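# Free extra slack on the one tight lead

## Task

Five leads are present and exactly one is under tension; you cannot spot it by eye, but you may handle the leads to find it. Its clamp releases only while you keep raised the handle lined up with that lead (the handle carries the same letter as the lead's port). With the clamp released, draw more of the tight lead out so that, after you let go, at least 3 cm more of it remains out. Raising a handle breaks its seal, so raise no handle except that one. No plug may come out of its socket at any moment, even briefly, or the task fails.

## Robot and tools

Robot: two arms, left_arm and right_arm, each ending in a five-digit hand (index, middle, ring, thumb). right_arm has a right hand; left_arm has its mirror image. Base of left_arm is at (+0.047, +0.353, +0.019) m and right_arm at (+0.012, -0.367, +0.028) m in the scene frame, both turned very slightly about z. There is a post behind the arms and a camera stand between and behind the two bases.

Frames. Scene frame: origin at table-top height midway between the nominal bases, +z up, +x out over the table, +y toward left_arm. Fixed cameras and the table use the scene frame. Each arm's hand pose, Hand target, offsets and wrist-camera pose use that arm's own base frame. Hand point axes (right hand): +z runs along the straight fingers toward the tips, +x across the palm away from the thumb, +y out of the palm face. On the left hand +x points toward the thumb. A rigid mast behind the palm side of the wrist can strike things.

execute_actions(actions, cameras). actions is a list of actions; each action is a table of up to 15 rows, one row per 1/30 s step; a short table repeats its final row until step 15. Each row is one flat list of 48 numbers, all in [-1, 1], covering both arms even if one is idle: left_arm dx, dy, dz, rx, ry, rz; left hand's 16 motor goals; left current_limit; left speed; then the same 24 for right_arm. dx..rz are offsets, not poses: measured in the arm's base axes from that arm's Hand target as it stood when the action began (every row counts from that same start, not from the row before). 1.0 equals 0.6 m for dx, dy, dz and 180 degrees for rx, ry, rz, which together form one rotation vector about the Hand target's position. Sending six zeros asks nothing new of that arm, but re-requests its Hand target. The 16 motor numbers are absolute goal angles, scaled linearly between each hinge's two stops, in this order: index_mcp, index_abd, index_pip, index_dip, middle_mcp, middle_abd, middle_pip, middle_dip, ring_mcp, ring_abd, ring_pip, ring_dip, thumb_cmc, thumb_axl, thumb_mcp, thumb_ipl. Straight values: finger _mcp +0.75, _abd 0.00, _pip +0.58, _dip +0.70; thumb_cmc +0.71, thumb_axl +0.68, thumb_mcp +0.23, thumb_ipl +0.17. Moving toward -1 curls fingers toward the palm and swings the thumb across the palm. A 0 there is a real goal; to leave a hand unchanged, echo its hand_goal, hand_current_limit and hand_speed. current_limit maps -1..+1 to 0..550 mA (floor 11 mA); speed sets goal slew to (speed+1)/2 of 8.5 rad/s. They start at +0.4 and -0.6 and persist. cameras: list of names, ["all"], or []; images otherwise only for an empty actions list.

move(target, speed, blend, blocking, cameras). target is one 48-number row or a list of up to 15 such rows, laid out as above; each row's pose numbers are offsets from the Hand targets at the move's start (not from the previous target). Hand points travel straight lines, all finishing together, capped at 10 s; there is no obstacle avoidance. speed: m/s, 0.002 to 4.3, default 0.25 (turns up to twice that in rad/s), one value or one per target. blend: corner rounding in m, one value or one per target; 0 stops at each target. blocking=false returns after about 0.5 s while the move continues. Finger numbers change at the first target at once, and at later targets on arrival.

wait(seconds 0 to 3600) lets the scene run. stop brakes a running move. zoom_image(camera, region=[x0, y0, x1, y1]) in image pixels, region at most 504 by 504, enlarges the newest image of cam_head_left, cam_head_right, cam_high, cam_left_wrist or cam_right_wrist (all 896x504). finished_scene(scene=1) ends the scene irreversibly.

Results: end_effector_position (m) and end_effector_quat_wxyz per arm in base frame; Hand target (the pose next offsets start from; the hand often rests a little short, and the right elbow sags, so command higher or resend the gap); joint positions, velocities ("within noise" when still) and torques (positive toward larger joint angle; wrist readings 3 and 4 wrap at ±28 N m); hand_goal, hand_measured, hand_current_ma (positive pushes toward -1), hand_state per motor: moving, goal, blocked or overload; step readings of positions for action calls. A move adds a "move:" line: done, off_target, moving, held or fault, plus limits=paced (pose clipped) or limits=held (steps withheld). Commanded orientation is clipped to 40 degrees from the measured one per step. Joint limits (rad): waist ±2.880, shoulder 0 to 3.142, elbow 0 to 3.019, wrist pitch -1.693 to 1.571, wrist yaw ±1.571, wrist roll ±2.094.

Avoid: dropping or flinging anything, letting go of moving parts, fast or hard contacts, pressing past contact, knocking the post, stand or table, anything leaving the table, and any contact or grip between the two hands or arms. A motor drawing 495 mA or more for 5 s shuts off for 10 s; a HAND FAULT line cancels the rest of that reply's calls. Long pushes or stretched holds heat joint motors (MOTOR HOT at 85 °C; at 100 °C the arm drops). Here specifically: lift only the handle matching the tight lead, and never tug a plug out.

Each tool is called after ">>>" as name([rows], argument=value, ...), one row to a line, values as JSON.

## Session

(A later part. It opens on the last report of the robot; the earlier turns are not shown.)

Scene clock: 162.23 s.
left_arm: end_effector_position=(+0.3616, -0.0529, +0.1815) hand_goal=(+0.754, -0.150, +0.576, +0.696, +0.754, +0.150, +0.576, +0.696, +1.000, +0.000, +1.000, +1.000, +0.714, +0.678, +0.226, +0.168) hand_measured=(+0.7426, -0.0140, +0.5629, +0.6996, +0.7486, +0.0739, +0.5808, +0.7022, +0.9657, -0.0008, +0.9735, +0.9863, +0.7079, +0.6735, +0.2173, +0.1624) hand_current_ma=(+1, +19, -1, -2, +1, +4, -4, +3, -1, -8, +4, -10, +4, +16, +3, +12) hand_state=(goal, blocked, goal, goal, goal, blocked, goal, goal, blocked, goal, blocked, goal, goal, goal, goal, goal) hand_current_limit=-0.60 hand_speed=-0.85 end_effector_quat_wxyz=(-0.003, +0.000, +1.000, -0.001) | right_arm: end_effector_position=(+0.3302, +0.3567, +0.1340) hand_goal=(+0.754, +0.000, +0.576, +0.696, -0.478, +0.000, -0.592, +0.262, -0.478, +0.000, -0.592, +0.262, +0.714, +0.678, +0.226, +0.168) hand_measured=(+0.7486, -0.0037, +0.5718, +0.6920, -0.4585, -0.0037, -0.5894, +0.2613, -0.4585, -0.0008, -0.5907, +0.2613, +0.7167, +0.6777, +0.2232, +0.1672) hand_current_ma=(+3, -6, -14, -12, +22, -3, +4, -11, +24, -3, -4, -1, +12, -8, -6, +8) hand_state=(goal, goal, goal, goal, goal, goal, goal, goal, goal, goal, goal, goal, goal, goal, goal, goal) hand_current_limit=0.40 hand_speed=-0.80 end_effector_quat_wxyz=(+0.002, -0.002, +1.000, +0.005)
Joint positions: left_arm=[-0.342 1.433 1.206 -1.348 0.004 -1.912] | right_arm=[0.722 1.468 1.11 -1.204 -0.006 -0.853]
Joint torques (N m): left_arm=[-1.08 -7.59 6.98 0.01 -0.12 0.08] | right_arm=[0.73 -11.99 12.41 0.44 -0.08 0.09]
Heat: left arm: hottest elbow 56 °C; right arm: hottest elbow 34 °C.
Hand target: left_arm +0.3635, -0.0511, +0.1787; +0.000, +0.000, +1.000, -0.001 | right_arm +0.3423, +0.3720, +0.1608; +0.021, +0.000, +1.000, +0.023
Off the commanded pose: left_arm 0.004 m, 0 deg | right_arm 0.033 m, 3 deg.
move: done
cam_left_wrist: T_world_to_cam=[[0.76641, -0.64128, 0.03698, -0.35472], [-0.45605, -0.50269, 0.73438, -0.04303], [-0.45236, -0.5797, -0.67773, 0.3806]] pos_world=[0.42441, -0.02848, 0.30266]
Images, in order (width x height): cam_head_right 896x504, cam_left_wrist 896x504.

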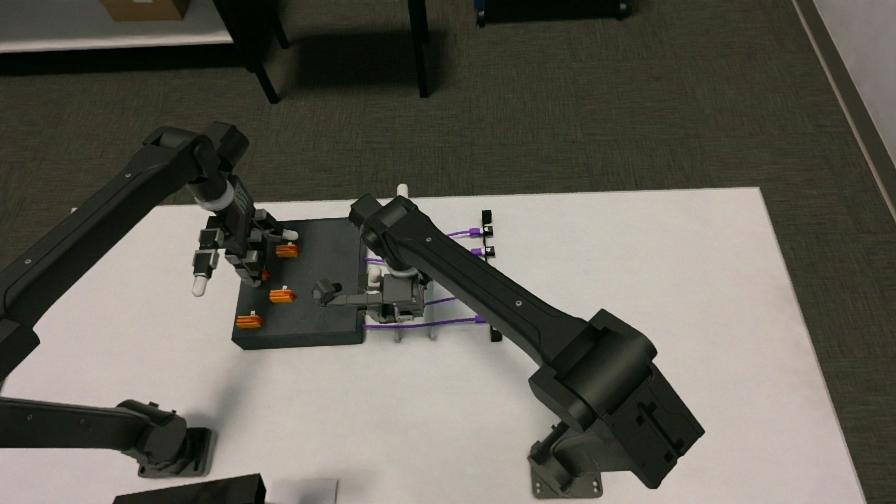

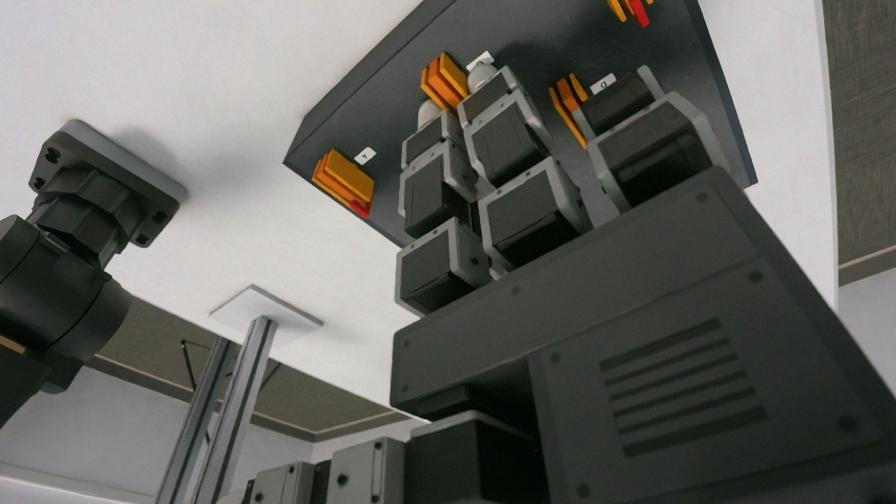

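>>> move([
  [0,0,0, 0,0,0, 0.754,-0.15,0.576,0.696,0.754,0.15,0.576,0.696,1,0,1,1,0.714,0.678,0.226,0.168,-0.6,-0.85, 0.091,0.108,0.07,0,0,0, 0.754,0,0.576,0.696,-0.479,0,-0.592,0.261,-0.479,0,-0.592,0.261,0.714,0.678,0.226,0.168,0.4,-0.7],
  [0,0,0, 0,0,0, 0.754,-0.15,0.576,0.696,0.754,0.15,0.576,0.696,1,0,1,1,0.714,0.678,0.226,0.168,-0.6,-0.85, 0.091,0.108,0.05,0,0,0, 0.754,0,0.576,0.696,0.754,0,0.576,0.696,-0.479,0,-0.592,0.261,0.714,0.678,0.226,0.168,0.4,-0.7],
], cameras=["cam_right_wrist", "cam_head_right", "cam_high"], speed=0.1)

>>> zoom_image(camera="cam_right_wrist", region=[380, 0, 800, 240])

Scene clock: 168.80 s.
left_arm: end_effector_position=(+0.3616, -0.0529, +0.1815) hand_goal=(+0.754, -0.150, +0.576, +0.696, +0.754, +0.150, +0.576, +0.696, +1.000, +0.000, +1.000, +1.000, +0.714, +0.678, +0.226, +0.168) hand_measured=(+0.7426, -0.0140, +0.5629, +0.6996, +0.7486, +0.0725, +0.5808, +0.7034, +0.9645, -0.0008, +0.9747, +0.9863, +0.7079, +0.6725, +0.2163, +0.1624) hand_current_ma=(+4, +17, -4, -6, -12, +1, -7, +0, -2, -5, +4, +1, +8, +4, -3, +4) hand_state=(goal, blocked, goal, goal, goal, blocked, goal, goal, blocked, goal, blocked, goal, goal, goal, goal, goal) hand_current_limit=-0.60 hand_speed=-0.85 end_effector_quat_wxyz=(-0.003, +0.000, +1.000, -0.001) | right_arm: end_effector_position=(+0.3893, +0.4219, +0.1775) hand_goal=(+0.754, +0.000, +0.576, +0.696, +0.754, +0.000, +0.576, +0.696, -0.478, +0.000, -0.592, +0.262, +0.714, +0.678, +0.226, +0.168) hand_measured=(+0.7486, -0.0037, +0.5718, +0.6920, +0.7498, -0.0023, +0.5718, +0.6958, -0.4597, -0.0008, -0.5907, +0.2613, +0.7092, +0.6777, +0.2232, +0.1672) hand_current_ma=(+3, -1, -13, -9, +5, -7, +4, -10, +19, -4, -5, +0, +12, -8, -6, +10) hand_state=(goal, goal, goal, goal, goal, goal, goal, goal, goal, goal, goal, goal, goal, goal, goal, goal) hand_current_limit=0.40 hand_speed=-0.70 end_effector_quat_wxyz=(+0.006, -0.001, +1.000, +0.010)
Joint positions: left_arm=[-0.342 1.433 1.206 -1.348 0.004 -1.912] | right_arm=[0.742 1.648 1.438 -1.338 -0.006 -0.83]
Joint torques (N m): left_arm=[-0.85 -7 7.1 0.12 -0.12 0.05] | right_arm=[1.03 -14.15 11.44 1.11 0.03 0.09]
Heat: left arm: hottest elbow 54 °C; right arm: hottest elbow 34 °C.
Hand target: left_arm +0.3635, -0.0511, +0.1787; +0.000, +0.000, +1.000, -0.001 | right_arm +0.3969, +0.4366, +0.1907; +0.021, +0.001, +1.000, +0.023
Off the commanded pose: left_arm 0.004 m, 0 deg | right_arm 0.021 m, 2 deg.
move: off_target (right_arm); target 2's new numbers were sent with right_arm's hand 0.021 m and 2 deg from that target
cam_right_wrist: T_world_to_cam=[[0.79959, 0.59888, 0.04459, -0.5407], [0.37126, -0.55131, 0.74715, -0.09883], [0.47204, -0.58086, -0.66316, 0.30324]] pos_world=[0.32589, 0.44547, 0.29905]
Images, in order (width x height): cam_head_right 896x504, cam_high 896x504, cam_right_wrist 896x504.

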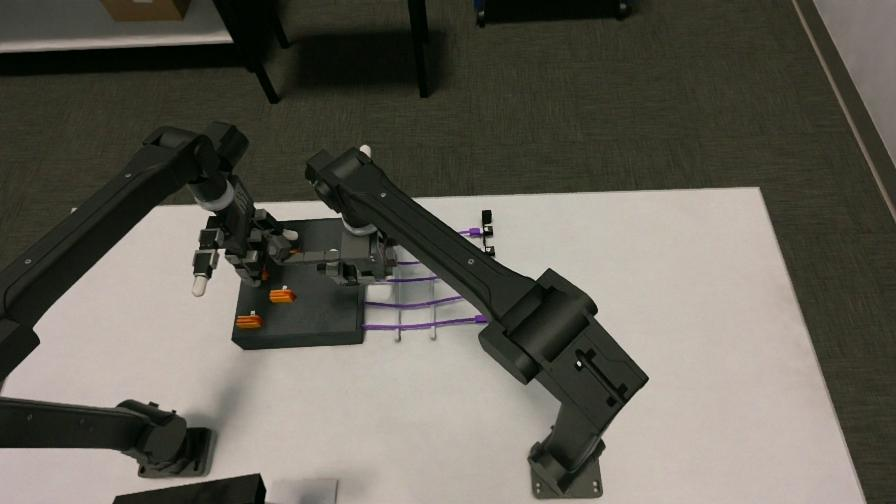

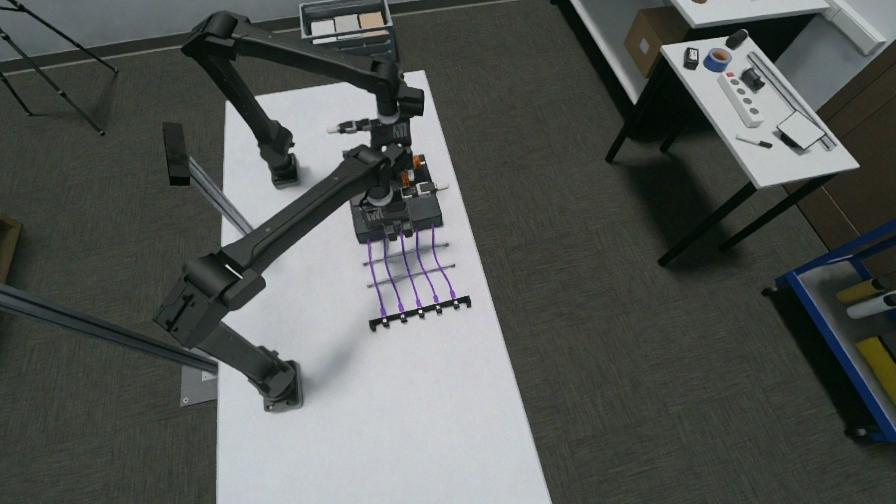

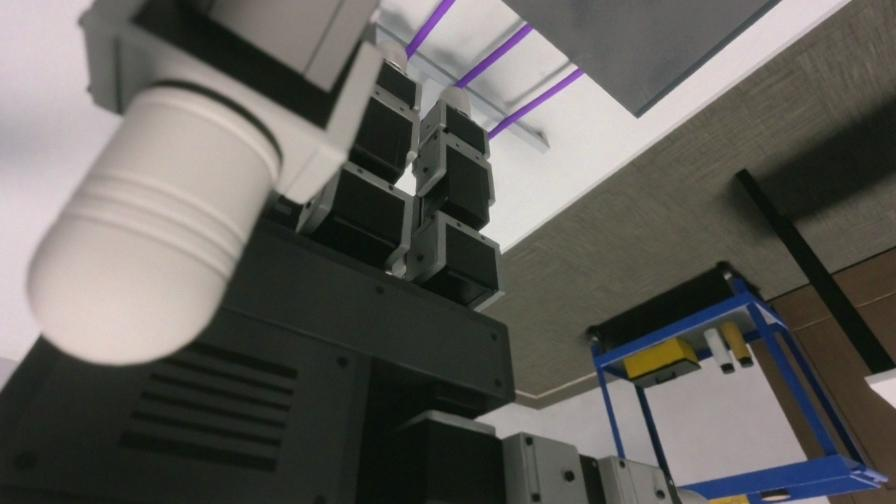

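Scaled by 1.200 from the camera's image (finer frame: 1280x720).

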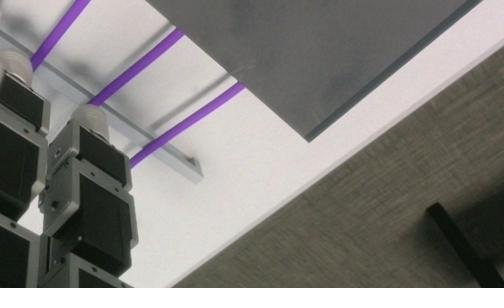

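>>> zoom_image(camera="cam_head_right", region=[180, 190, 400, 350])

>>> zoom_image(camera="cam_high", region=[320, 90, 470, 260])

Scaled by 2.291 from the camera's image (finer frame: 1280x720).

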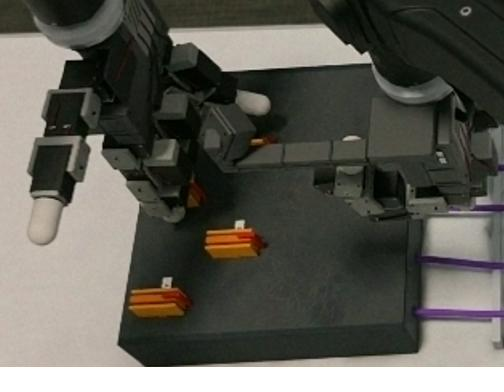

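Scaled by 2.965 from the camera's image (finer frame: 1280x720).

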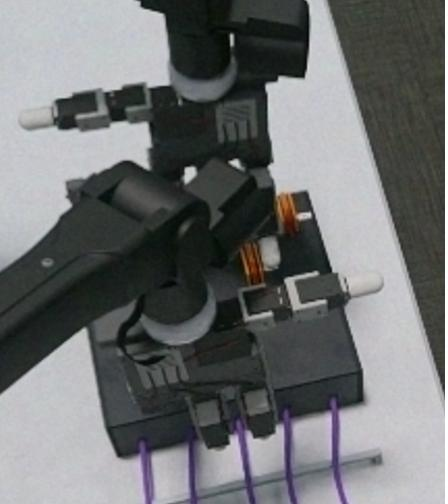

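>>> move([
  [0,0,0, 0,0,0, 0.754,-0.15,0.576,0.696,0.754,0.15,0.576,0.696,1,0,1,1,0.714,0.678,0.226,0.168,-0.6,-0.85, -0.0065,0.0015,-0.09,0,0,0, 0.754,0,0.576,0.696,0.754,0,0.576,0.696,-0.479,0,-0.592,0.261,0.714,0.678,0.226,0.168,0.4,-0.7],
], cameras=["cam_right_wrist", "cam_head_right", "cam_high"], speed=0.06)

>>> zoom_image(camera="cam_right_wrist", region=[340, 0, 600, 160])

>>> zoom_image(camera="cam_high", region=[340, 200, 480, 330])

Scene clock: 171.80 s.
left_arm: end_effector_position=(+0.3616, -0.0529, +0.1815) hand_goal=(+0.754, -0.150, +0.576, +0.696, +0.754, +0.150, +0.576, +0.696, +1.000, +0.000, +1.000, +1.000, +0.714, +0.678, +0.226, +0.168) hand_measured=(+0.7426, -0.0140, +0.5629, +0.7009, +0.7486, +0.0739, +0.5808, +0.7034, +0.9645, -0.0008, +0.9735, +0.9863, +0.7079, +0.6725, +0.2173, +0.1633) hand_current_ma=(+3, +22, -5, -1, -13, -1, -8, +7, -2, -14, +6, -5, +12, +4, +4, +8) hand_state=(goal, blocked, goal, goal, goal, blocked, goal, goal, blocked, goal, blocked, goal, goal, goal, goal, goal) hand_current_limit=-0.60 hand_speed=-0.85 end_effector_quat_wxyz=(-0.003, +0.000, +1.000, -0.001) | right_arm: end_effector_position=(+0.3970, +0.4332, +0.1423) hand_goal=(+0.754, +0.000, +0.576, +0.696, +0.754, +0.000, +0.576, +0.696, -0.478, +0.000, -0.592, +0.262, +0.714, +0.678, +0.226, +0.168) hand_measured=(+0.7486, -0.0037, +0.5718, +0.6920, +0.7498, -0.0023, +0.5718, +0.6958, -0.4597, +0.0007, -0.5907, +0.2613, +0.7092, +0.6767, +0.2222, +0.1672) hand_current_ma=(+4, -3, -13, -4, +5, -4, +0, -12, +24, -3, -4, +0, +8, -6, -12, +6) hand_state=(goal, goal, goal, goal, goal, goal, goal, goal, goal, goal, goal, goal, goal, goal, goal, goal) hand_current_limit=0.40 hand_speed=-0.70 end_effector_quat_wxyz=(+0.022, -0.001, +0.999, +0.024)
Joint positions: left_arm=[-0.342 1.433 1.206 -1.348 0.004 -1.912] | right_arm=[0.748 1.682 1.376 -1.201 -0.006 -0.824]
Joint torques (N m): left_arm=[-0.44 -7.18 6.89 -0.01 -0.16 0.01] | right_arm=[0.97 -14.97 7.98 1.24 0.07 0.12]
Heat: left arm: hottest elbow 53 °C; right arm: hottest elbow 33 °C.
Hand target: left_arm +0.3635, -0.0511, +0.1787; +0.000, +0.000, +1.000, -0.001 | right_arm +0.3931, +0.4376, +0.1369; +0.021, +0.001, +1.000, +0.023
Off the commanded pose: left_arm 0.004 m, 0 deg | right_arm 0.008 m, 0 deg.
move: done
cam_right_wrist: T_world_to_cam=[[0.79785, 0.59678, 0.08536, -0.55628], [0.34872, -0.57237, 0.74215, -0.05036], [0.49176, -0.56236, -0.66478, 0.26717]] pos_world=[0.33001, 0.45339, 0.26247]
Images, in order (width x height): cam_head_right 896x504, cam_high 896x504, cam_right_wrist 896x504.

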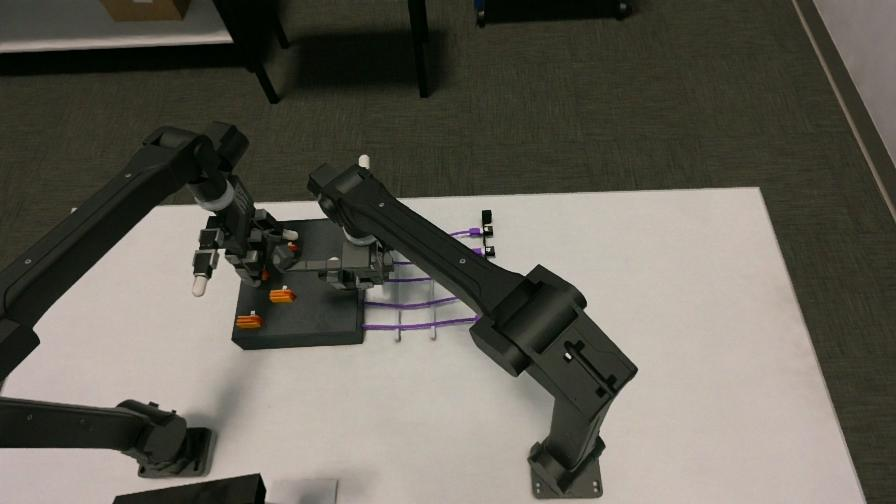

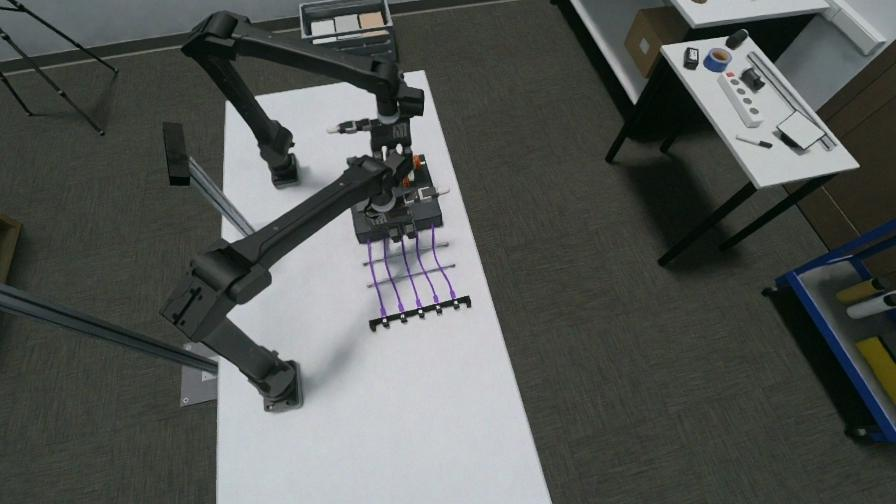

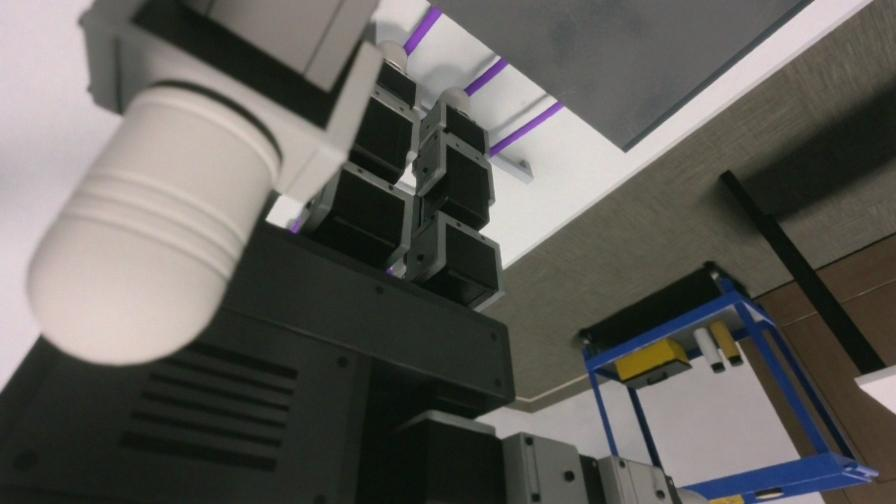

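Scaled by 1.938 from the camera's image (finer frame: 1280x720).

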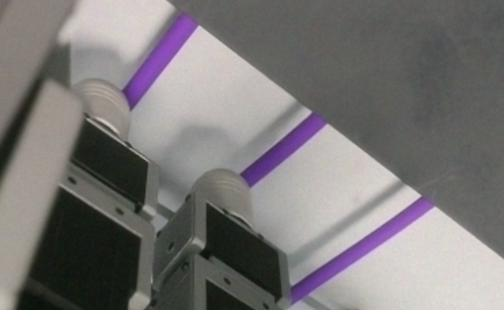

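Scaled by 3.600 from the camera's image (finer frame: 1280x720).

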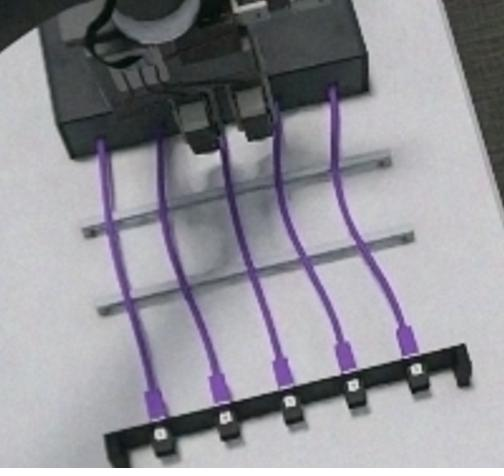

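>>> move([
  [0,0,0, 0,0,0, 0.754,-0.15,0.576,0.696,0.754,0.15,0.576,0.696,1,0,1,1,0.714,0.678,0.226,0.168,-0.6,-0.85, -0.011,0.0065,0.01,-0.0145,0.0136,0, 0.754,0,0.576,0.696,0.754,0,0.576,0.696,-0.479,0,-0.592,0.261,0.714,0.678,0.226,0.168,0.4,-0.7],
  [0,0,0, 0,0,0, 0.754,-0.15,0.576,0.696,0.754,0.15,0.576,0.696,1,0,1,1,0.714,0.678,0.226,0.168,-0.6,-0.85, -0.011,0.0065,-0.01,-0.0145,0.0136,0, 0.754,0,0.576,0.696,0.754,0,0.576,0.696,-0.479,0,-0.592,0.261,0.714,0.678,0.226,0.168,0.4,-0.7],
], cameras=["cam_right_wrist"], speed=0.05)

>>> zoom_image(camera="cam_right_wrist", region=[340, 0, 600, 160])

Scene clock: 174.90 s.
left_arm: end_effector_position=(+0.3616, -0.0529, +0.1815) hand_goal=(+0.754, -0.150, +0.576, +0.696, +0.754, +0.150, +0.576, +0.696, +1.000, +0.000, +1.000, +1.000, +0.714, +0.678, +0.226, +0.168) hand_measured=(+0.7426, -0.0140, +0.5641, +0.7009, +0.7498, +0.0725, +0.5808, +0.7022, +0.9645, -0.0008, +0.9735, +0.9863, +0.7067, +0.6725, +0.2173, +0.1633) hand_current_ma=(+4, +30, -7, -7, -8, -2, -9, +6, +2, -4, -7, -2, +11, +3, -8, +3) hand_state=(goal, blocked, goal, goal, goal, blocked, goal, goal, blocked, goal, blocked, goal, goal, goal, goal, goal) hand_current_limit=-0.60 hand_speed=-0.85 end_effector_quat_wxyz=(-0.003, +0.000, +1.000, -0.001) | right_arm: end_effector_position=(+0.3790, +0.4273, +0.1207) hand_goal=(+0.754, +0.000, +0.576, +0.696, +0.754, +0.000, +0.576, +0.696, -0.478, +0.000, -0.592, +0.262, +0.714, +0.678, +0.226, +0.168) hand_measured=(+0.7486, -0.0037, +0.5718, +0.6932, +0.7486, -0.0023, +0.5718, +0.6958, -0.4597, -0.0008, -0.5907, +0.2613, +0.7104, +0.6767, +0.2232, +0.1681) hand_current_ma=(+7, -3, -9, -9, +6, -4, +2, -12, +22, -4, +1, +5, +9, -5, -7, +12) hand_state=(goal, goal, goal, goal, goal, goal, goal, goal, goal, goal, goal, goal, goal, goal, goal, goal) hand_current_limit=0.40 hand_speed=-0.70 end_effector_quat_wxyz=(-0.014, -0.001, +1.000, -0.010)
Joint positions: left_arm=[-0.342 1.433 1.206 -1.348 0.004 -1.912] | right_arm=[0.764 1.711 1.376 -1.27 -0.005 -0.808]
Joint torques (N m): left_arm=[-0.73 -7.41 6.95 0.32 -0.16 0.02] | right_arm=[1.03 -14.86 10.88 1.01 0.13 0.1]
Heat: left arm: hottest elbow 52 °C; right arm: hottest elbow 33 °C.
Hand target: left_arm +0.3635, -0.0511, +0.1787; +0.000, +0.000, +1.000, -0.001 | right_arm +0.3865, +0.4416, +0.1309; +0.000, +0.001, +1.000, +0.001
Off the commanded pose: left_arm 0.004 m, 0 deg | right_arm 0.019 m, 2 deg.
move: off_target (right_arm)
cam_right_wrist: T_world_to_cam=[[0.79999, 0.59989, -0.01229, -0.52692], [0.40226, -0.52102, 0.75281, -0.07494], [0.4452, -0.60718, -0.65812, 0.2943]] pos_world=[0.32065, 0.45574, 0.24362]

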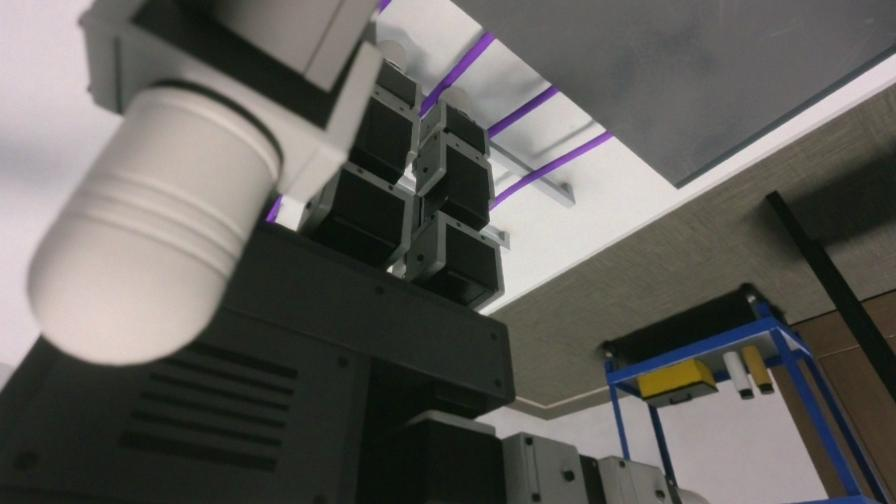

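Scaled by 1.938 from the camera's image (finer frame: 1280x720).

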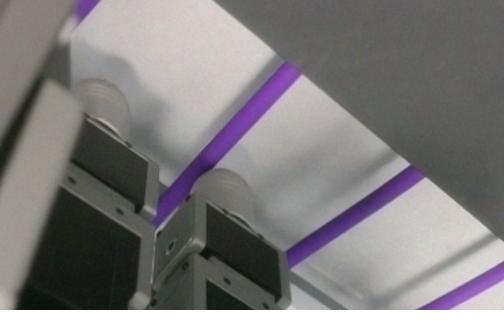

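>>> move([
  [0,0,0, 0,0,0, 0.754,-0.15,0.576,0.696,0.754,0.15,0.576,0.696,1,0,1,1,0.714,0.678,0.226,0.168,-0.6,-0.85, 0.0,0.0,-0.038,0,0,0, 0.754,0,0.576,0.696,0.754,0,0.576,0.696,-0.479,0,-0.592,0.261,0.714,0.678,0.226,0.168,0.4,-0.7],
], cameras=["cam_right_wrist"], speed=0.05)

>>> zoom_image(camera="cam_right_wrist", region=[340, 0, 600, 160])

Scene clock: 176.43 s.
left_arm: end_effector_position=(+0.3616, -0.0529, +0.1815) hand_goal=(+0.754, -0.150, +0.576, +0.696, +0.754, +0.150, +0.576, +0.696, +1.000, +0.000, +1.000, +1.000, +0.714, +0.678, +0.226, +0.168) hand_measured=(+0.7438, -0.0154, +0.5629, +0.6996, +0.7498, +0.0739, +0.5808, +0.7022, +0.9645, +0.0007, +0.9735, +0.9863, +0.7079, +0.6725, +0.2173, +0.1633) hand_current_ma=(+4, +26, -1, -10, +3, -4, -15, +11, -12, +0, +1, -4, +6, +13, -9, +15) hand_state=(goal, blocked, goal, goal, goal, blocked, goal, goal, blocked, goal, blocked, goal, goal, goal, goal, goal) hand_current_limit=-0.60 hand_speed=-0.85 end_effector_quat_wxyz=(-0.003, +0.000, +1.000, -0.001) | right_arm: end_effector_position=(+0.3889, +0.4366, +0.1126) hand_goal=(+0.754, +0.000, +0.576, +0.696, +0.754, +0.000, +0.576, +0.696, -0.478, +0.000, -0.592, +0.262, +0.714, +0.678, +0.226, +0.168) hand_measured=(+0.7486, -0.0023, +0.5718, +0.6920, +0.7498, -0.0023, +0.5718, +0.6958, -0.4597, +0.0007, -0.5907, +0.2626, +0.7092, +0.6777, +0.2222, +0.1681) hand_current_ma=(+6, -2, -9, -10, +5, -3, +1, -12, +26, -3, -6, +2, +8, -4, -6, +14) hand_state=(goal, goal, goal, goal, goal, goal, goal, goal, goal, goal, goal, goal, goal, goal, goal, goal) hand_current_limit=0.40 hand_speed=-0.70 end_effector_quat_wxyz=(-0.002, -0.001, +1.000, +0.001)
Joint positions: left_arm=[-0.342 1.433 1.206 -1.348 0.004 -1.912] | right_arm=[0.764 1.733 1.376 -1.215 -0.004 -0.808]
Joint torques (N m): left_arm=[-1.08 -7.88 6.99 0.1 -0.14 0.01] | right_arm=[1.03 -15.09 8.16 1.07 0.13 0.1]
Heat: left arm: hottest elbow 52 °C; right arm: hottest elbow 33 °C.
Hand target: left_arm +0.3635, -0.0511, +0.1787; +0.000, +0.000, +1.000, -0.001 | right_arm +0.3865, +0.4415, +0.1082; +0.000, +0.001, +1.000, +0.001
Off the commanded pose: left_arm 0.004 m, 0 deg | right_arm 0.007 m, 0 deg.
move: done
cam_right_wrist: T_world_to_cam=[[0.79988, 0.59977, 0.02155, -0.54424], [0.3834, -0.53829, 0.7505, -0.05282], [0.46172, -0.59205, -0.66052, 0.27746]] pos_world=[0.32747, 0.46226, 0.23464]

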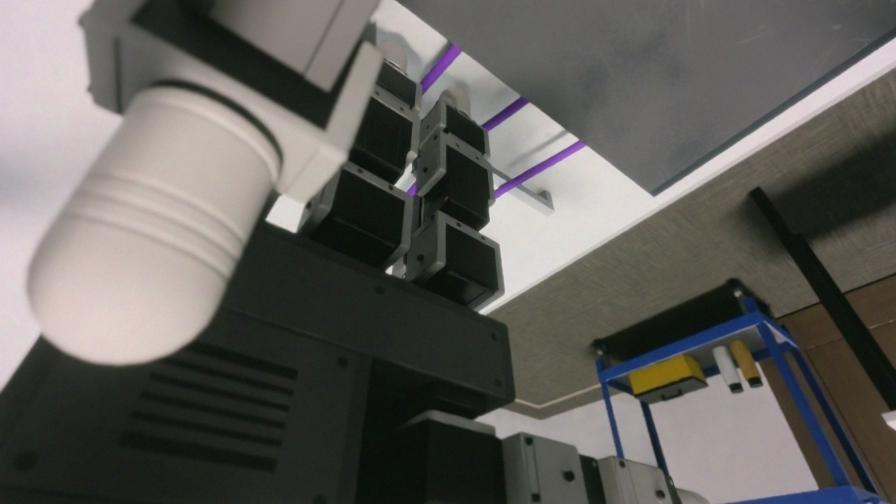

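Scaled by 1.938 from the camera's image (finer frame: 1280x720).

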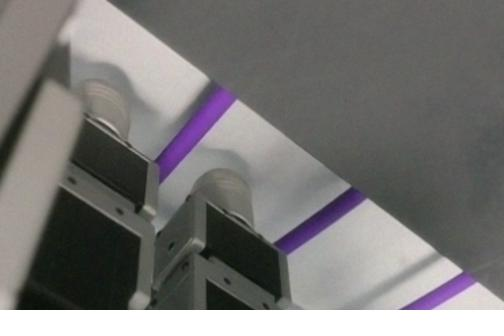

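>>> move([
  [0,0,0, 0,0,0, 0.754,-0.15,0.576,0.696,0.754,0.15,0.576,0.696,1,0,1,1,0.714,0.678,0.226,0.168,-0.6,-0.85, 0.0,0.0,0,0,0,0, 0.754,-0.35,0.576,0.696,0.754,0.35,0.576,0.696,-0.479,0,-0.592,0.261,0.714,0.678,0.226,0.168,0.5,-0.85],
], cameras=["cam_right_wrist", "cam_high"], speed=0.05)

>>> zoom_image(camera="cam_right_wrist", region=[340, 0, 600, 160])

>>> zoom_image(camera="cam_high", region=[340, 200, 480, 330])

Scene clock: 177.53 s.
left_arm: end_effector_position=(+0.3616, -0.0529, +0.1815) hand_goal=(+0.754, -0.150, +0.576, +0.696, +0.754, +0.150, +0.576, +0.696, +1.000, +0.000, +1.000, +1.000, +0.714, +0.678, +0.226, +0.168) hand_measured=(+0.7426, -0.0140, +0.5641, +0.6996, +0.7498, +0.0739, +0.5808, +0.7034, +0.9645, -0.0008, +0.9735, +0.9863, +0.7079, +0.6725, +0.2163, +0.1624) hand_current_ma=(+3, +28, -16, +6, -8, +3, +2, +4, +2, -7, -8, -8, +18, +8, -5, -3) hand_state=(goal, blocked, goal, goal, goal, blocked, goal, goal, blocked, goal, blocked, goal, goal, goal, goal, goal) hand_current_limit=-0.60 hand_speed=-0.85 end_effector_quat_wxyz=(-0.003, +0.000, +1.000, -0.001) | right_arm: end_effector_position=(+0.3889, +0.4366, +0.1126) hand_goal=(+0.754, -0.350, +0.576, +0.696, +0.754, +0.350, +0.576, +0.696, -0.478, +0.000, -0.592, +0.262, +0.714, +0.678, +0.226, +0.168) hand_measured=(+0.7486, -0.0799, +0.5731, +0.6932, +0.7498, +0.0842, +0.5718, +0.6958, -0.4597, +0.0007, -0.5907, +0.2613, +0.7104, +0.6777, +0.2232, +0.1681) hand_current_ma=(+6, +324, -10, -10, +9, -324, +0, -11, +22, -1, -7, +2, +11, -9, -11, +12) hand_state=(goal, moving, goal, goal, goal, moving, goal, goal, goal, goal, goal, goal, goal, goal, goal, goal) hand_current_limit=0.50 hand_speed=-0.85 end_effector_quat_wxyz=(-0.002, -0.001, +1.000, +0.001)
Joint positions: left_arm=[-0.342 1.433 1.206 -1.348 0.004 -1.912] | right_arm=[0.764 1.733 1.376 -1.215 -0.004 -0.808]
Joint torques (N m): left_arm=[-1.49 -7.77 6.93 0.23 -0.19 0.05] | right_arm=[1.03 -15.09 8.1 1.07 0.12 0.1]
Heat: left arm: hottest elbow 52 °C; right arm: hottest elbow 33 °C.
Hand target: left_arm +0.3635, -0.0511, +0.1787; +0.000, +0.000, +1.000, -0.001 | right_arm +0.3865, +0.4415, +0.1082; +0.000, +0.001, +1.000, +0.001
Off the commanded pose: left_arm 0.004 m, 0 deg | right_arm 0.007 m, 0 deg.
move: done
cam_right_wrist: T_world_to_cam=[[0.79988, 0.59977, 0.02155, -0.54424], [0.3834, -0.53829, 0.7505, -0.05282], [0.46172, -0.59205, -0.66052, 0.27746]] pos_world=[0.32747, 0.46226, 0.23464]
Images, in order (width x height): cam_high 896x504, cam_right_wrist 896x504.

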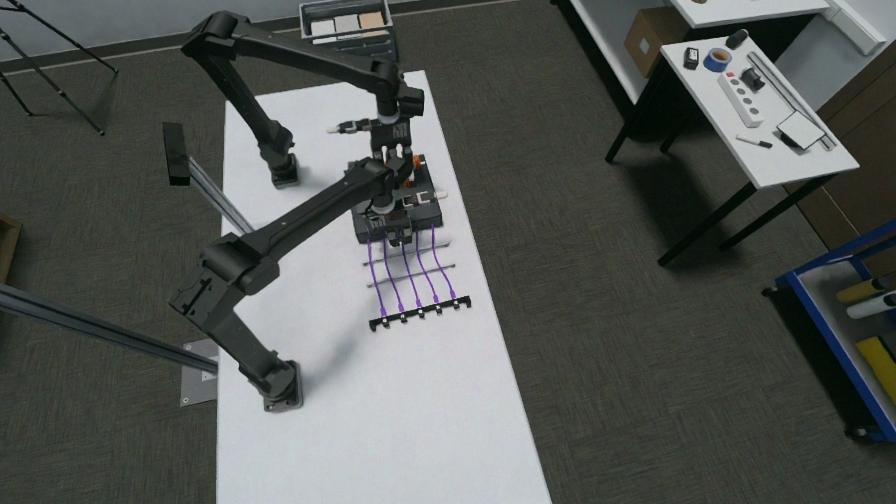

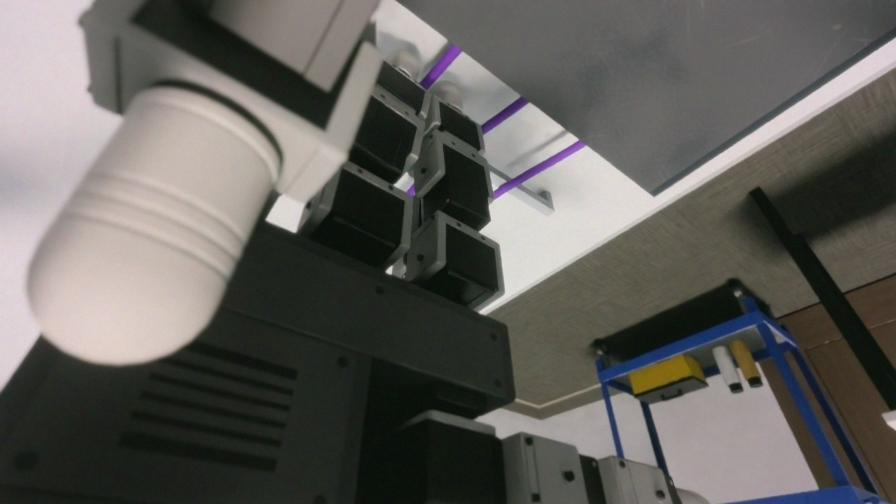

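Scaled by 1.938 from the camera's image (finer frame: 1280x720).

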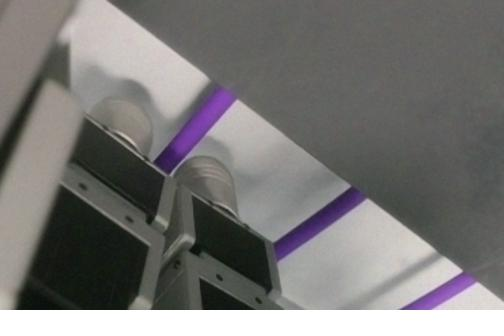

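Scaled by 3.600 from the camera's image (finer frame: 1280x720).

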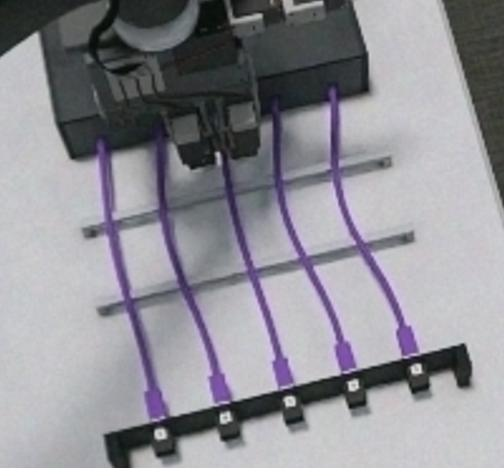

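>>> move([
  [0,0,0, 0,0,0, 0.754,-0.15,0.576,0.696,0.754,0.15,0.576,0.696,1,0,1,1,0.714,0.678,0.226,0.168,-0.6,-0.85, 0.0,0.0,0,0,0,0, 0.754,0.02,0.576,0.696,0.754,-0.02,0.576,0.696,-0.479,0,-0.592,0.261,0.714,0.678,0.226,0.168,0.4,-0.8],
  [0,0,0, 0,0,0, 0.754,-0.15,0.576,0.696,0.754,0.15,0.576,0.696,1,0,1,1,0.714,0.678,0.226,0.168,-0.6,-0.85, 0.0,0.0,0,0,0,0, 0.2745,0.02,1,1,1,-0.02,0.153,0.116,-0.479,0,-0.592,0.261,0.714,0.678,0.226,0.168,0.4,-0.8],
  [0,0,0, 0,0,0, 0.754,-0.15,0.576,0.696,0.754,0.15,0.576,0.696,1,0,1,1,0.714,0.678,0.226,0.168,-0.6,-0.85, 0.0,-0.038,-0.031,0,0,0, 0.2745,0.02,1,1,1,-0.02,0.153,0.116,-0.479,0,-0.592,0.261,0.714,0.678,0.226,0.168,0.4,-0.8],
], cameras=["cam_right_wrist", "cam_high"], speed=0.05)

>>> zoom_image(camera="cam_right_wrist", region=[340, 0, 600, 160])

>>> zoom_image(camera="cam_high", region=[340, 200, 480, 330])

Scene clock: 184.53 s.
left_arm: end_effector_position=(+0.3616, -0.0529, +0.1815) hand_goal=(+0.754, -0.150, +0.576, +0.696, +0.754, +0.150, +0.576, +0.696, +1.000, +0.000, +1.000, +1.000, +0.714, +0.678, +0.226, +0.168) hand_measured=(+0.7426, -0.0140, +0.5641, +0.6996, +0.7498, +0.0739, +0.5808, +0.7034, +0.9657, -0.0008, +0.9735, +0.9863, +0.7079, +0.6725, +0.2163, +0.1633) hand_current_ma=(-4, +29, -1, -6, -15, +5, -8, +3, -8, -10, -7, -9, +14, +9, +4, +9) hand_state=(goal, blocked, goal, goal, goal, blocked, goal, goal, blocked, goal, blocked, goal, goal, goal, goal, goal) hand_current_limit=-0.60 hand_speed=-0.85 end_effector_quat_wxyz=(-0.003, +0.000, +1.000, -0.001) | right_arm: end_effector_position=(+0.3832, +0.4241, +0.0874) hand_goal=(+0.274, +0.020, +1.000, +1.000, +1.000, -0.020, +0.154, +0.116, -0.478, +0.000, -0.592, +0.262, +0.714, +0.678, +0.226, +0.168) hand_measured=(+0.2783, +0.0168, +0.9773, +1.0000, +0.9898, -0.0228, +0.1548, +0.1186, -0.4597, -0.0008, -0.5894, +0.2613, +0.7104, +0.6767, +0.2232, +0.1672) hand_current_ma=(+9, -3, -24, -7, -1, -3, +1, -9, +24, -3, -5, -1, +12, -6, -5, +7) hand_state=(goal, goal, blocked, goal, goal, goal, goal, goal, goal, goal, goal, goal, goal, goal, goal, goal) hand_current_limit=0.40 hand_speed=-0.80 end_effector_quat_wxyz=(-0.005, +0.002, +1.000, -0.003)
Joint positions: left_arm=[-0.342 1.433 1.206 -1.348 0.004 -1.912] | right_arm=[0.756 1.732 1.307 -1.157 -0.002 -0.812]
Joint torques (N m): left_arm=[-0.91 -7.06 6.84 0.01 -0.19 0.01] | right_arm=[-0.79 -16.15 7.15 1.14 0.04 -0.2]
Heat: left arm: hottest elbow 50 °C; right arm: hottest elbow 32 °C.
Hand target: left_arm +0.3635, -0.0511, +0.1787; +0.000, +0.000, +1.000, -0.001 | right_arm +0.3864, +0.4186, +0.0893; +0.000, +0.001, +1.000, +0.000
Off the commanded pose: left_arm 0.004 m, 0 deg | right_arm 0.007 m, 1 deg.
move: done
cam_right_wrist: T_world_to_cam=[[0.80317, 0.59567, 0.01041, -0.53015], [0.38562, -0.53311, 0.75305, -0.04182], [0.45411, -0.60081, -0.65788, 0.26239]] pos_world=[0.32277, 0.45115, 0.20963]
Images, in order (width x height): cam_high 896x504, cam_right_wrist 896x504.

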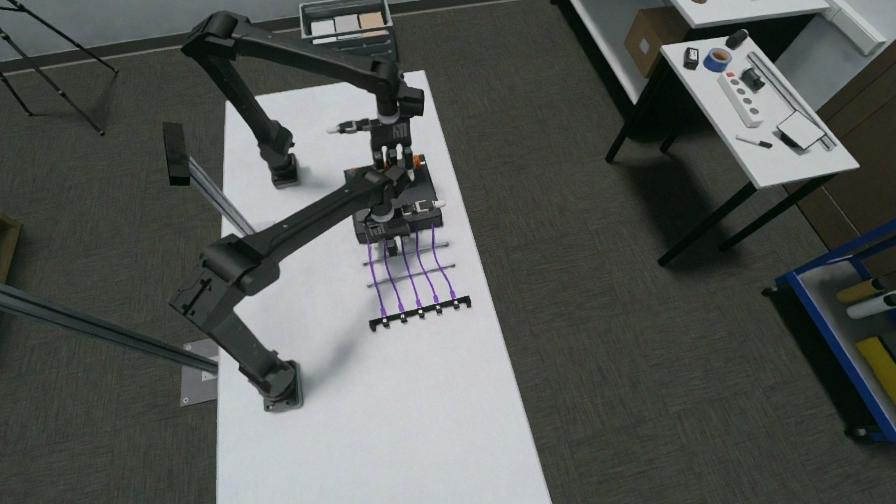

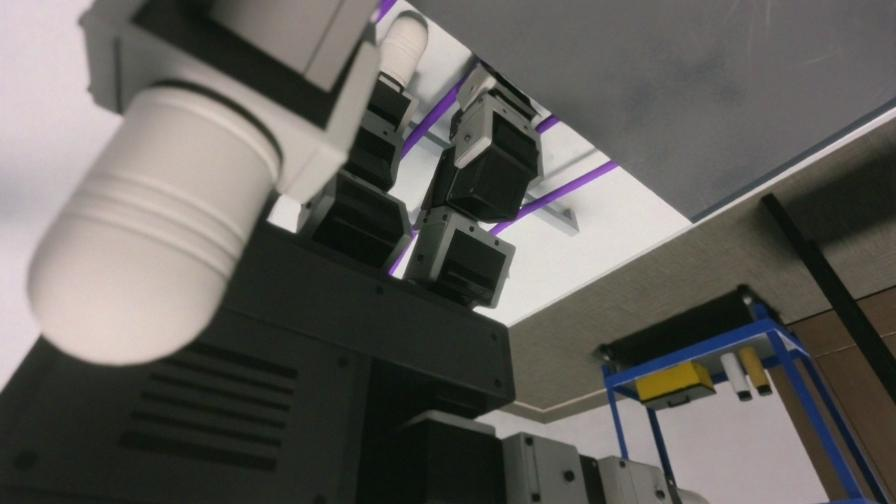

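Scaled by 1.938 from the camera's image (finer frame: 1280x720).

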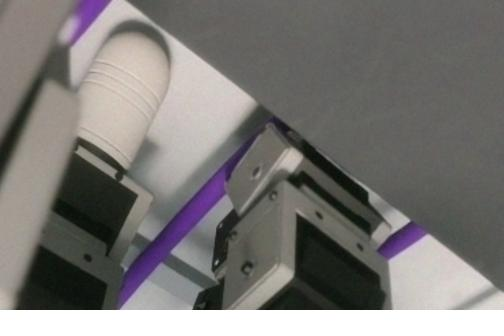

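Scaled by 3.600 from the camera's image (finer frame: 1280x720).

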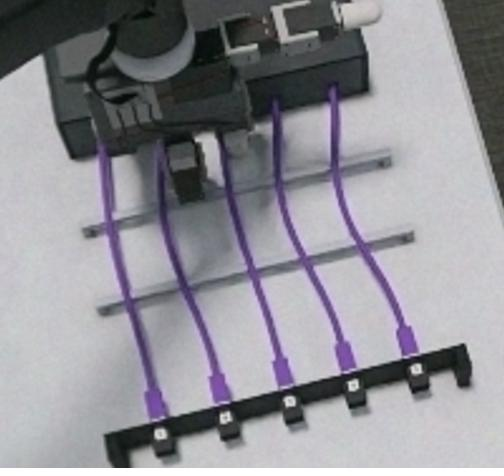

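>>> move(target=[0,0,0, 0,0,0, 0.754,-0.15,0.576,0.696,0.754,0.15,0.576,0.696,1,0,1,1,0.714,0.678,0.226,0.168,-0.6,-0.85, 0.016,-0.017,0.012,0,0,0, 0.2745,0.02,1,1,1,-0.02,0.153,0.116,-0.479,0,-0.592,0.261,0.714,0.678,0.226,0.168,0.4,-0.8], cameras=["cam_right_wrist", "cam_high"], speed=0.05)

>>> zoom_image(camera="cam_right_wrist", region=[340, 0, 600, 160])

Scene clock: 185.93 s.
left_arm: end_effector_position=(+0.3616, -0.0529, +0.1815) hand_goal=(+0.754, -0.150, +0.576, +0.696, +0.754, +0.150, +0.576, +0.696, +1.000, +0.000, +1.000, +1.000, +0.714, +0.678, +0.226, +0.168) hand_measured=(+0.7426, -0.0140, +0.5629, +0.7009, +0.7498, +0.0739, +0.5808, +0.7022, +0.9645, -0.0023, +0.9735, +0.9863, +0.7079, +0.6725, +0.2173, +0.1633) hand_current_ma=(+1, +29, +1, +8, -3, -3, -8, +3, -13, +1, -7, -3, +15, +7, +3, -2) hand_state=(goal, blocked, goal, goal, goal, blocked, goal, goal, blocked, goal, blocked, goal, goal, goal, goal, goal) hand_current_limit=-0.60 hand_speed=-0.85 end_effector_quat_wxyz=(-0.003, +0.000, +1.000, -0.001) | right_arm: end_effector_position=(+0.3941, +0.4124, +0.0874) hand_goal=(+0.274, +0.020, +1.000, +1.000, +1.000, -0.020, +0.154, +0.116, -0.478, +0.000, -0.592, +0.262, +0.714, +0.678, +0.226, +0.168) hand_measured=(+0.2699, +0.0168, +0.9760, +0.9990, +0.9898, -0.0213, +0.1561, +0.1186, -0.4585, +0.0007, -0.5907, +0.2613, +0.7092, +0.6777, +0.2222, +0.1681) hand_current_ma=(+5, -4, -29, -10, -2, -8, +0, -9, +23, -7, -5, -3, +8, -8, -5, +13) hand_state=(goal, goal, blocked, goal, goal, goal, goal, goal, goal, goal, goal, goal, goal, goal, goal, goal) hand_current_limit=0.40 hand_speed=-0.80 end_effector_quat_wxyz=(-0.005, +0.003, +1.000, -0.003)
Joint positions: left_arm=[-0.342 1.433 1.206 -1.348 0.004 -1.912] | right_arm=[0.724 1.732 1.307 -1.157 -0.002 -0.84]
Joint torques (N m): left_arm=[-1.08 -7.71 6.8 0.36 -0.12 0.03] | right_arm=[-0.56 -16.73 7.98 0.49 0.04 -0.21]
Heat: left arm: hottest elbow 50 °C; right arm: hottest elbow 32 °C.
Hand target: left_arm +0.3635, -0.0511, +0.1787; +0.000, +0.000, +1.000, -0.001 | right_arm +0.3960, +0.4084, +0.0965; +0.000, +0.001, +1.000, +0.000
Off the commanded pose: left_arm 0.004 m, 0 deg | right_arm 0.010 m, 1 deg.
move: done
cam_right_wrist: T_world_to_cam=[[0.80521, 0.5929, 0.01047, -0.53159], [0.38394, -0.53471, 0.75278, -0.05078], [0.45191, -0.60213, -0.65819, 0.25197]] pos_world=[0.33367, 0.43974, 0.20963]
Images, in order (width x height): cam_high 896x504, cam_right_wrist 896x504.

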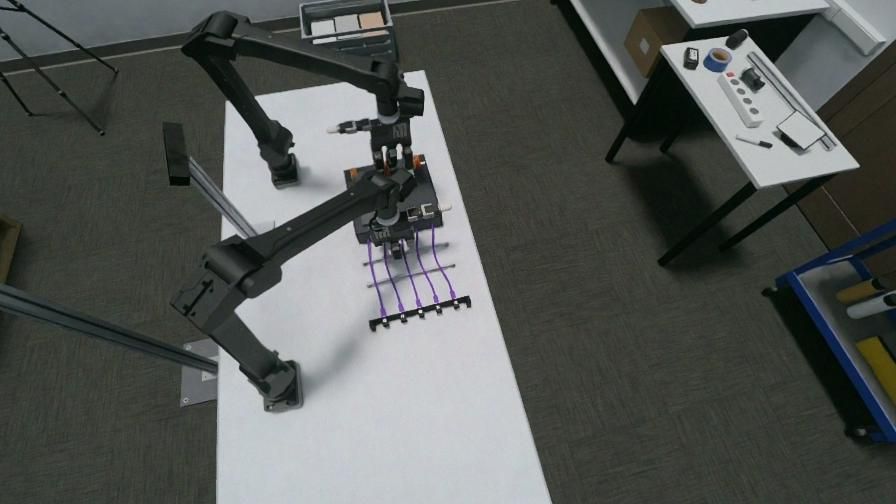

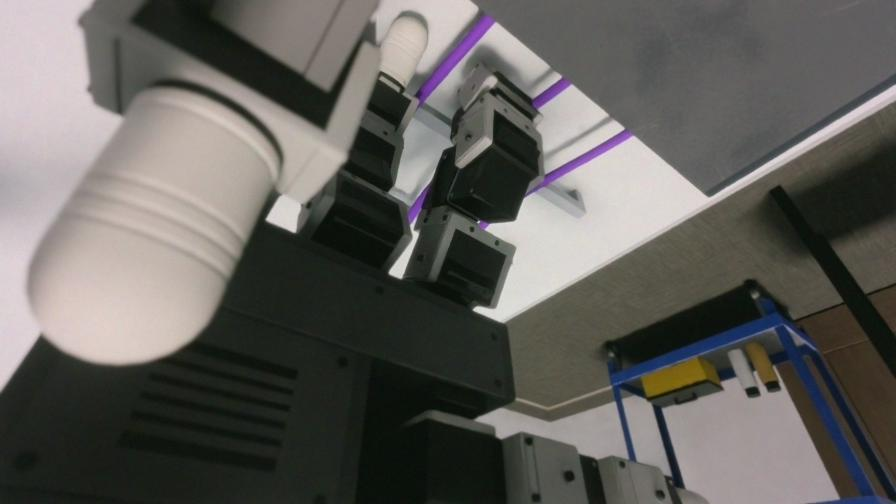

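Scaled by 1.938 from the camera's image (finer frame: 1280x720).

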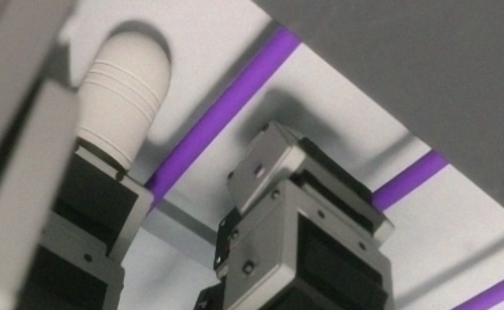

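>>> move(target=[0,0,0, 0,0,0, 0.754,-0.15,0.576,0.696,0.754,0.15,0.576,0.696,1,0,1,1,0.714,0.678,0.226,0.168,-0.6,-0.85, 0,0,0.02,0,0,0, 0.2745,0.02,1,1,1,-0.02,0.153,0.116,-0.479,0,-0.592,0.261,0.714,0.678,0.226,0.168,0.4,-0.8], cameras=["cam_right_wrist"], speed=0.05)

>>> zoom_image(camera="cam_right_wrist", region=[340, 0, 600, 160])

Scene clock: 187.20 s.
left_arm: end_effector_position=(+0.3616, -0.0529, +0.1815) hand_goal=(+0.754, -0.150, +0.576, +0.696, +0.754, +0.150, +0.576, +0.696, +1.000, +0.000, +1.000, +1.000, +0.714, +0.678, +0.226, +0.168) hand_measured=(+0.7426, -0.0140, +0.5641, +0.7009, +0.7486, +0.0739, +0.5808, +0.7022, +0.9645, -0.0008, +0.9735, +0.9863, +0.7067, +0.6725, +0.2173, +0.1633) hand_current_ma=(+8, +19, -4, -8, -4, +0, -9, +12, +1, -7, -4, -5, +3, +9, +9, +11) hand_state=(goal, blocked, goal, goal, goal, blocked, goal, goal, blocked, goal, blocked, goal, goal, goal, goal, goal) hand_current_limit=-0.60 hand_speed=-0.85 end_effector_quat_wxyz=(-0.003, +0.000, +1.000, -0.001) | right_arm: end_effector_position=(+0.3894, +0.4084, +0.0924) hand_goal=(+0.274, +0.020, +1.000, +1.000, +1.000, -0.020, +0.154, +0.116, -0.478, +0.000, -0.592, +0.262, +0.714, +0.678, +0.226, +0.168) hand_measured=(+0.2819, +0.0168, +0.9773, +0.9977, +0.9910, -0.0213, +0.1548, +0.1186, -0.4597, +0.0007, -0.5894, +0.2613, +0.7104, +0.6777, +0.2232, +0.1681) hand_current_ma=(+13, -4, -33, -9, -4, -7, +1, -11, +23, -2, -6, +2, +7, -8, -6, +6) hand_state=(goal, goal, blocked, goal, goal, goal, goal, goal, goal, goal, goal, goal, goal, goal, goal, goal) hand_current_limit=0.40 hand_speed=-0.80 end_effector_quat_wxyz=(-0.010, +0.003, +1.000, -0.008)
Joint positions: left_arm=[-0.342 1.433 1.206 -1.348 0.004 -1.912] | right_arm=[0.724 1.72 1.307 -1.184 -0.002 -0.84]
Joint torques (N m): left_arm=[-0.09 -7.12 6.93 0.01 -0.13 0.05] | right_arm=[-0.56 -16.67 9.31 0.47 0.04 -0.21]
Heat: left arm: hottest elbow 50 °C; right arm: hottest elbow 32 °C.
Hand target: left_arm +0.3635, -0.0511, +0.1787; +0.000, +0.000, +1.000, -0.001 | right_arm +0.3959, +0.4084, +0.1084; +0.000, +0.001, +1.000, +0.000
Off the commanded pose: left_arm 0.004 m, 0 deg | right_arm 0.017 m, 2 deg.
move: off_target (right_arm)
cam_right_wrist: T_world_to_cam=[[0.805, 0.59326, -0.00355, -0.52427], [0.3921, -0.52753, 0.75364, -0.0612], [0.44523, -0.60808, -0.65728, 0.25982]] pos_world=[0.33036, 0.43674, 0.21503]

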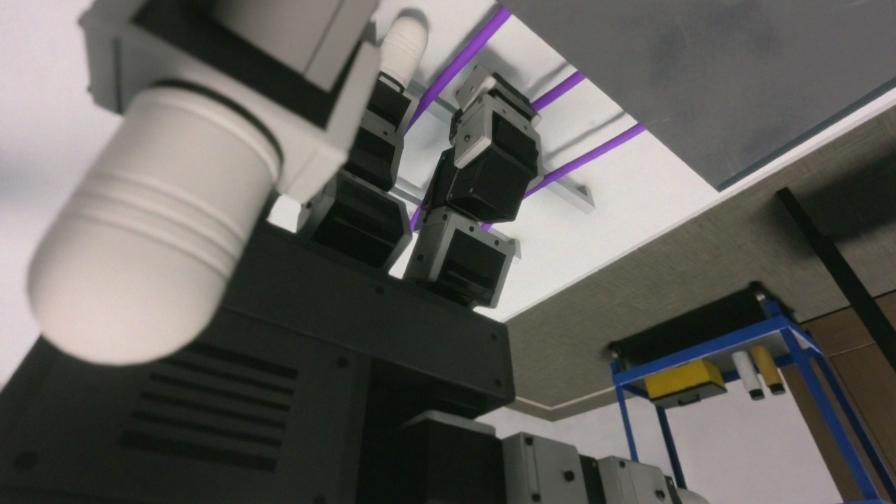

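Scaled by 1.938 from the camera's image (finer frame: 1280x720).

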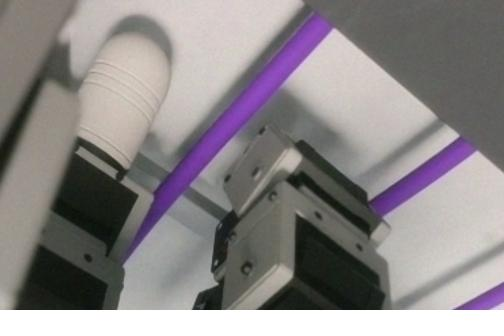

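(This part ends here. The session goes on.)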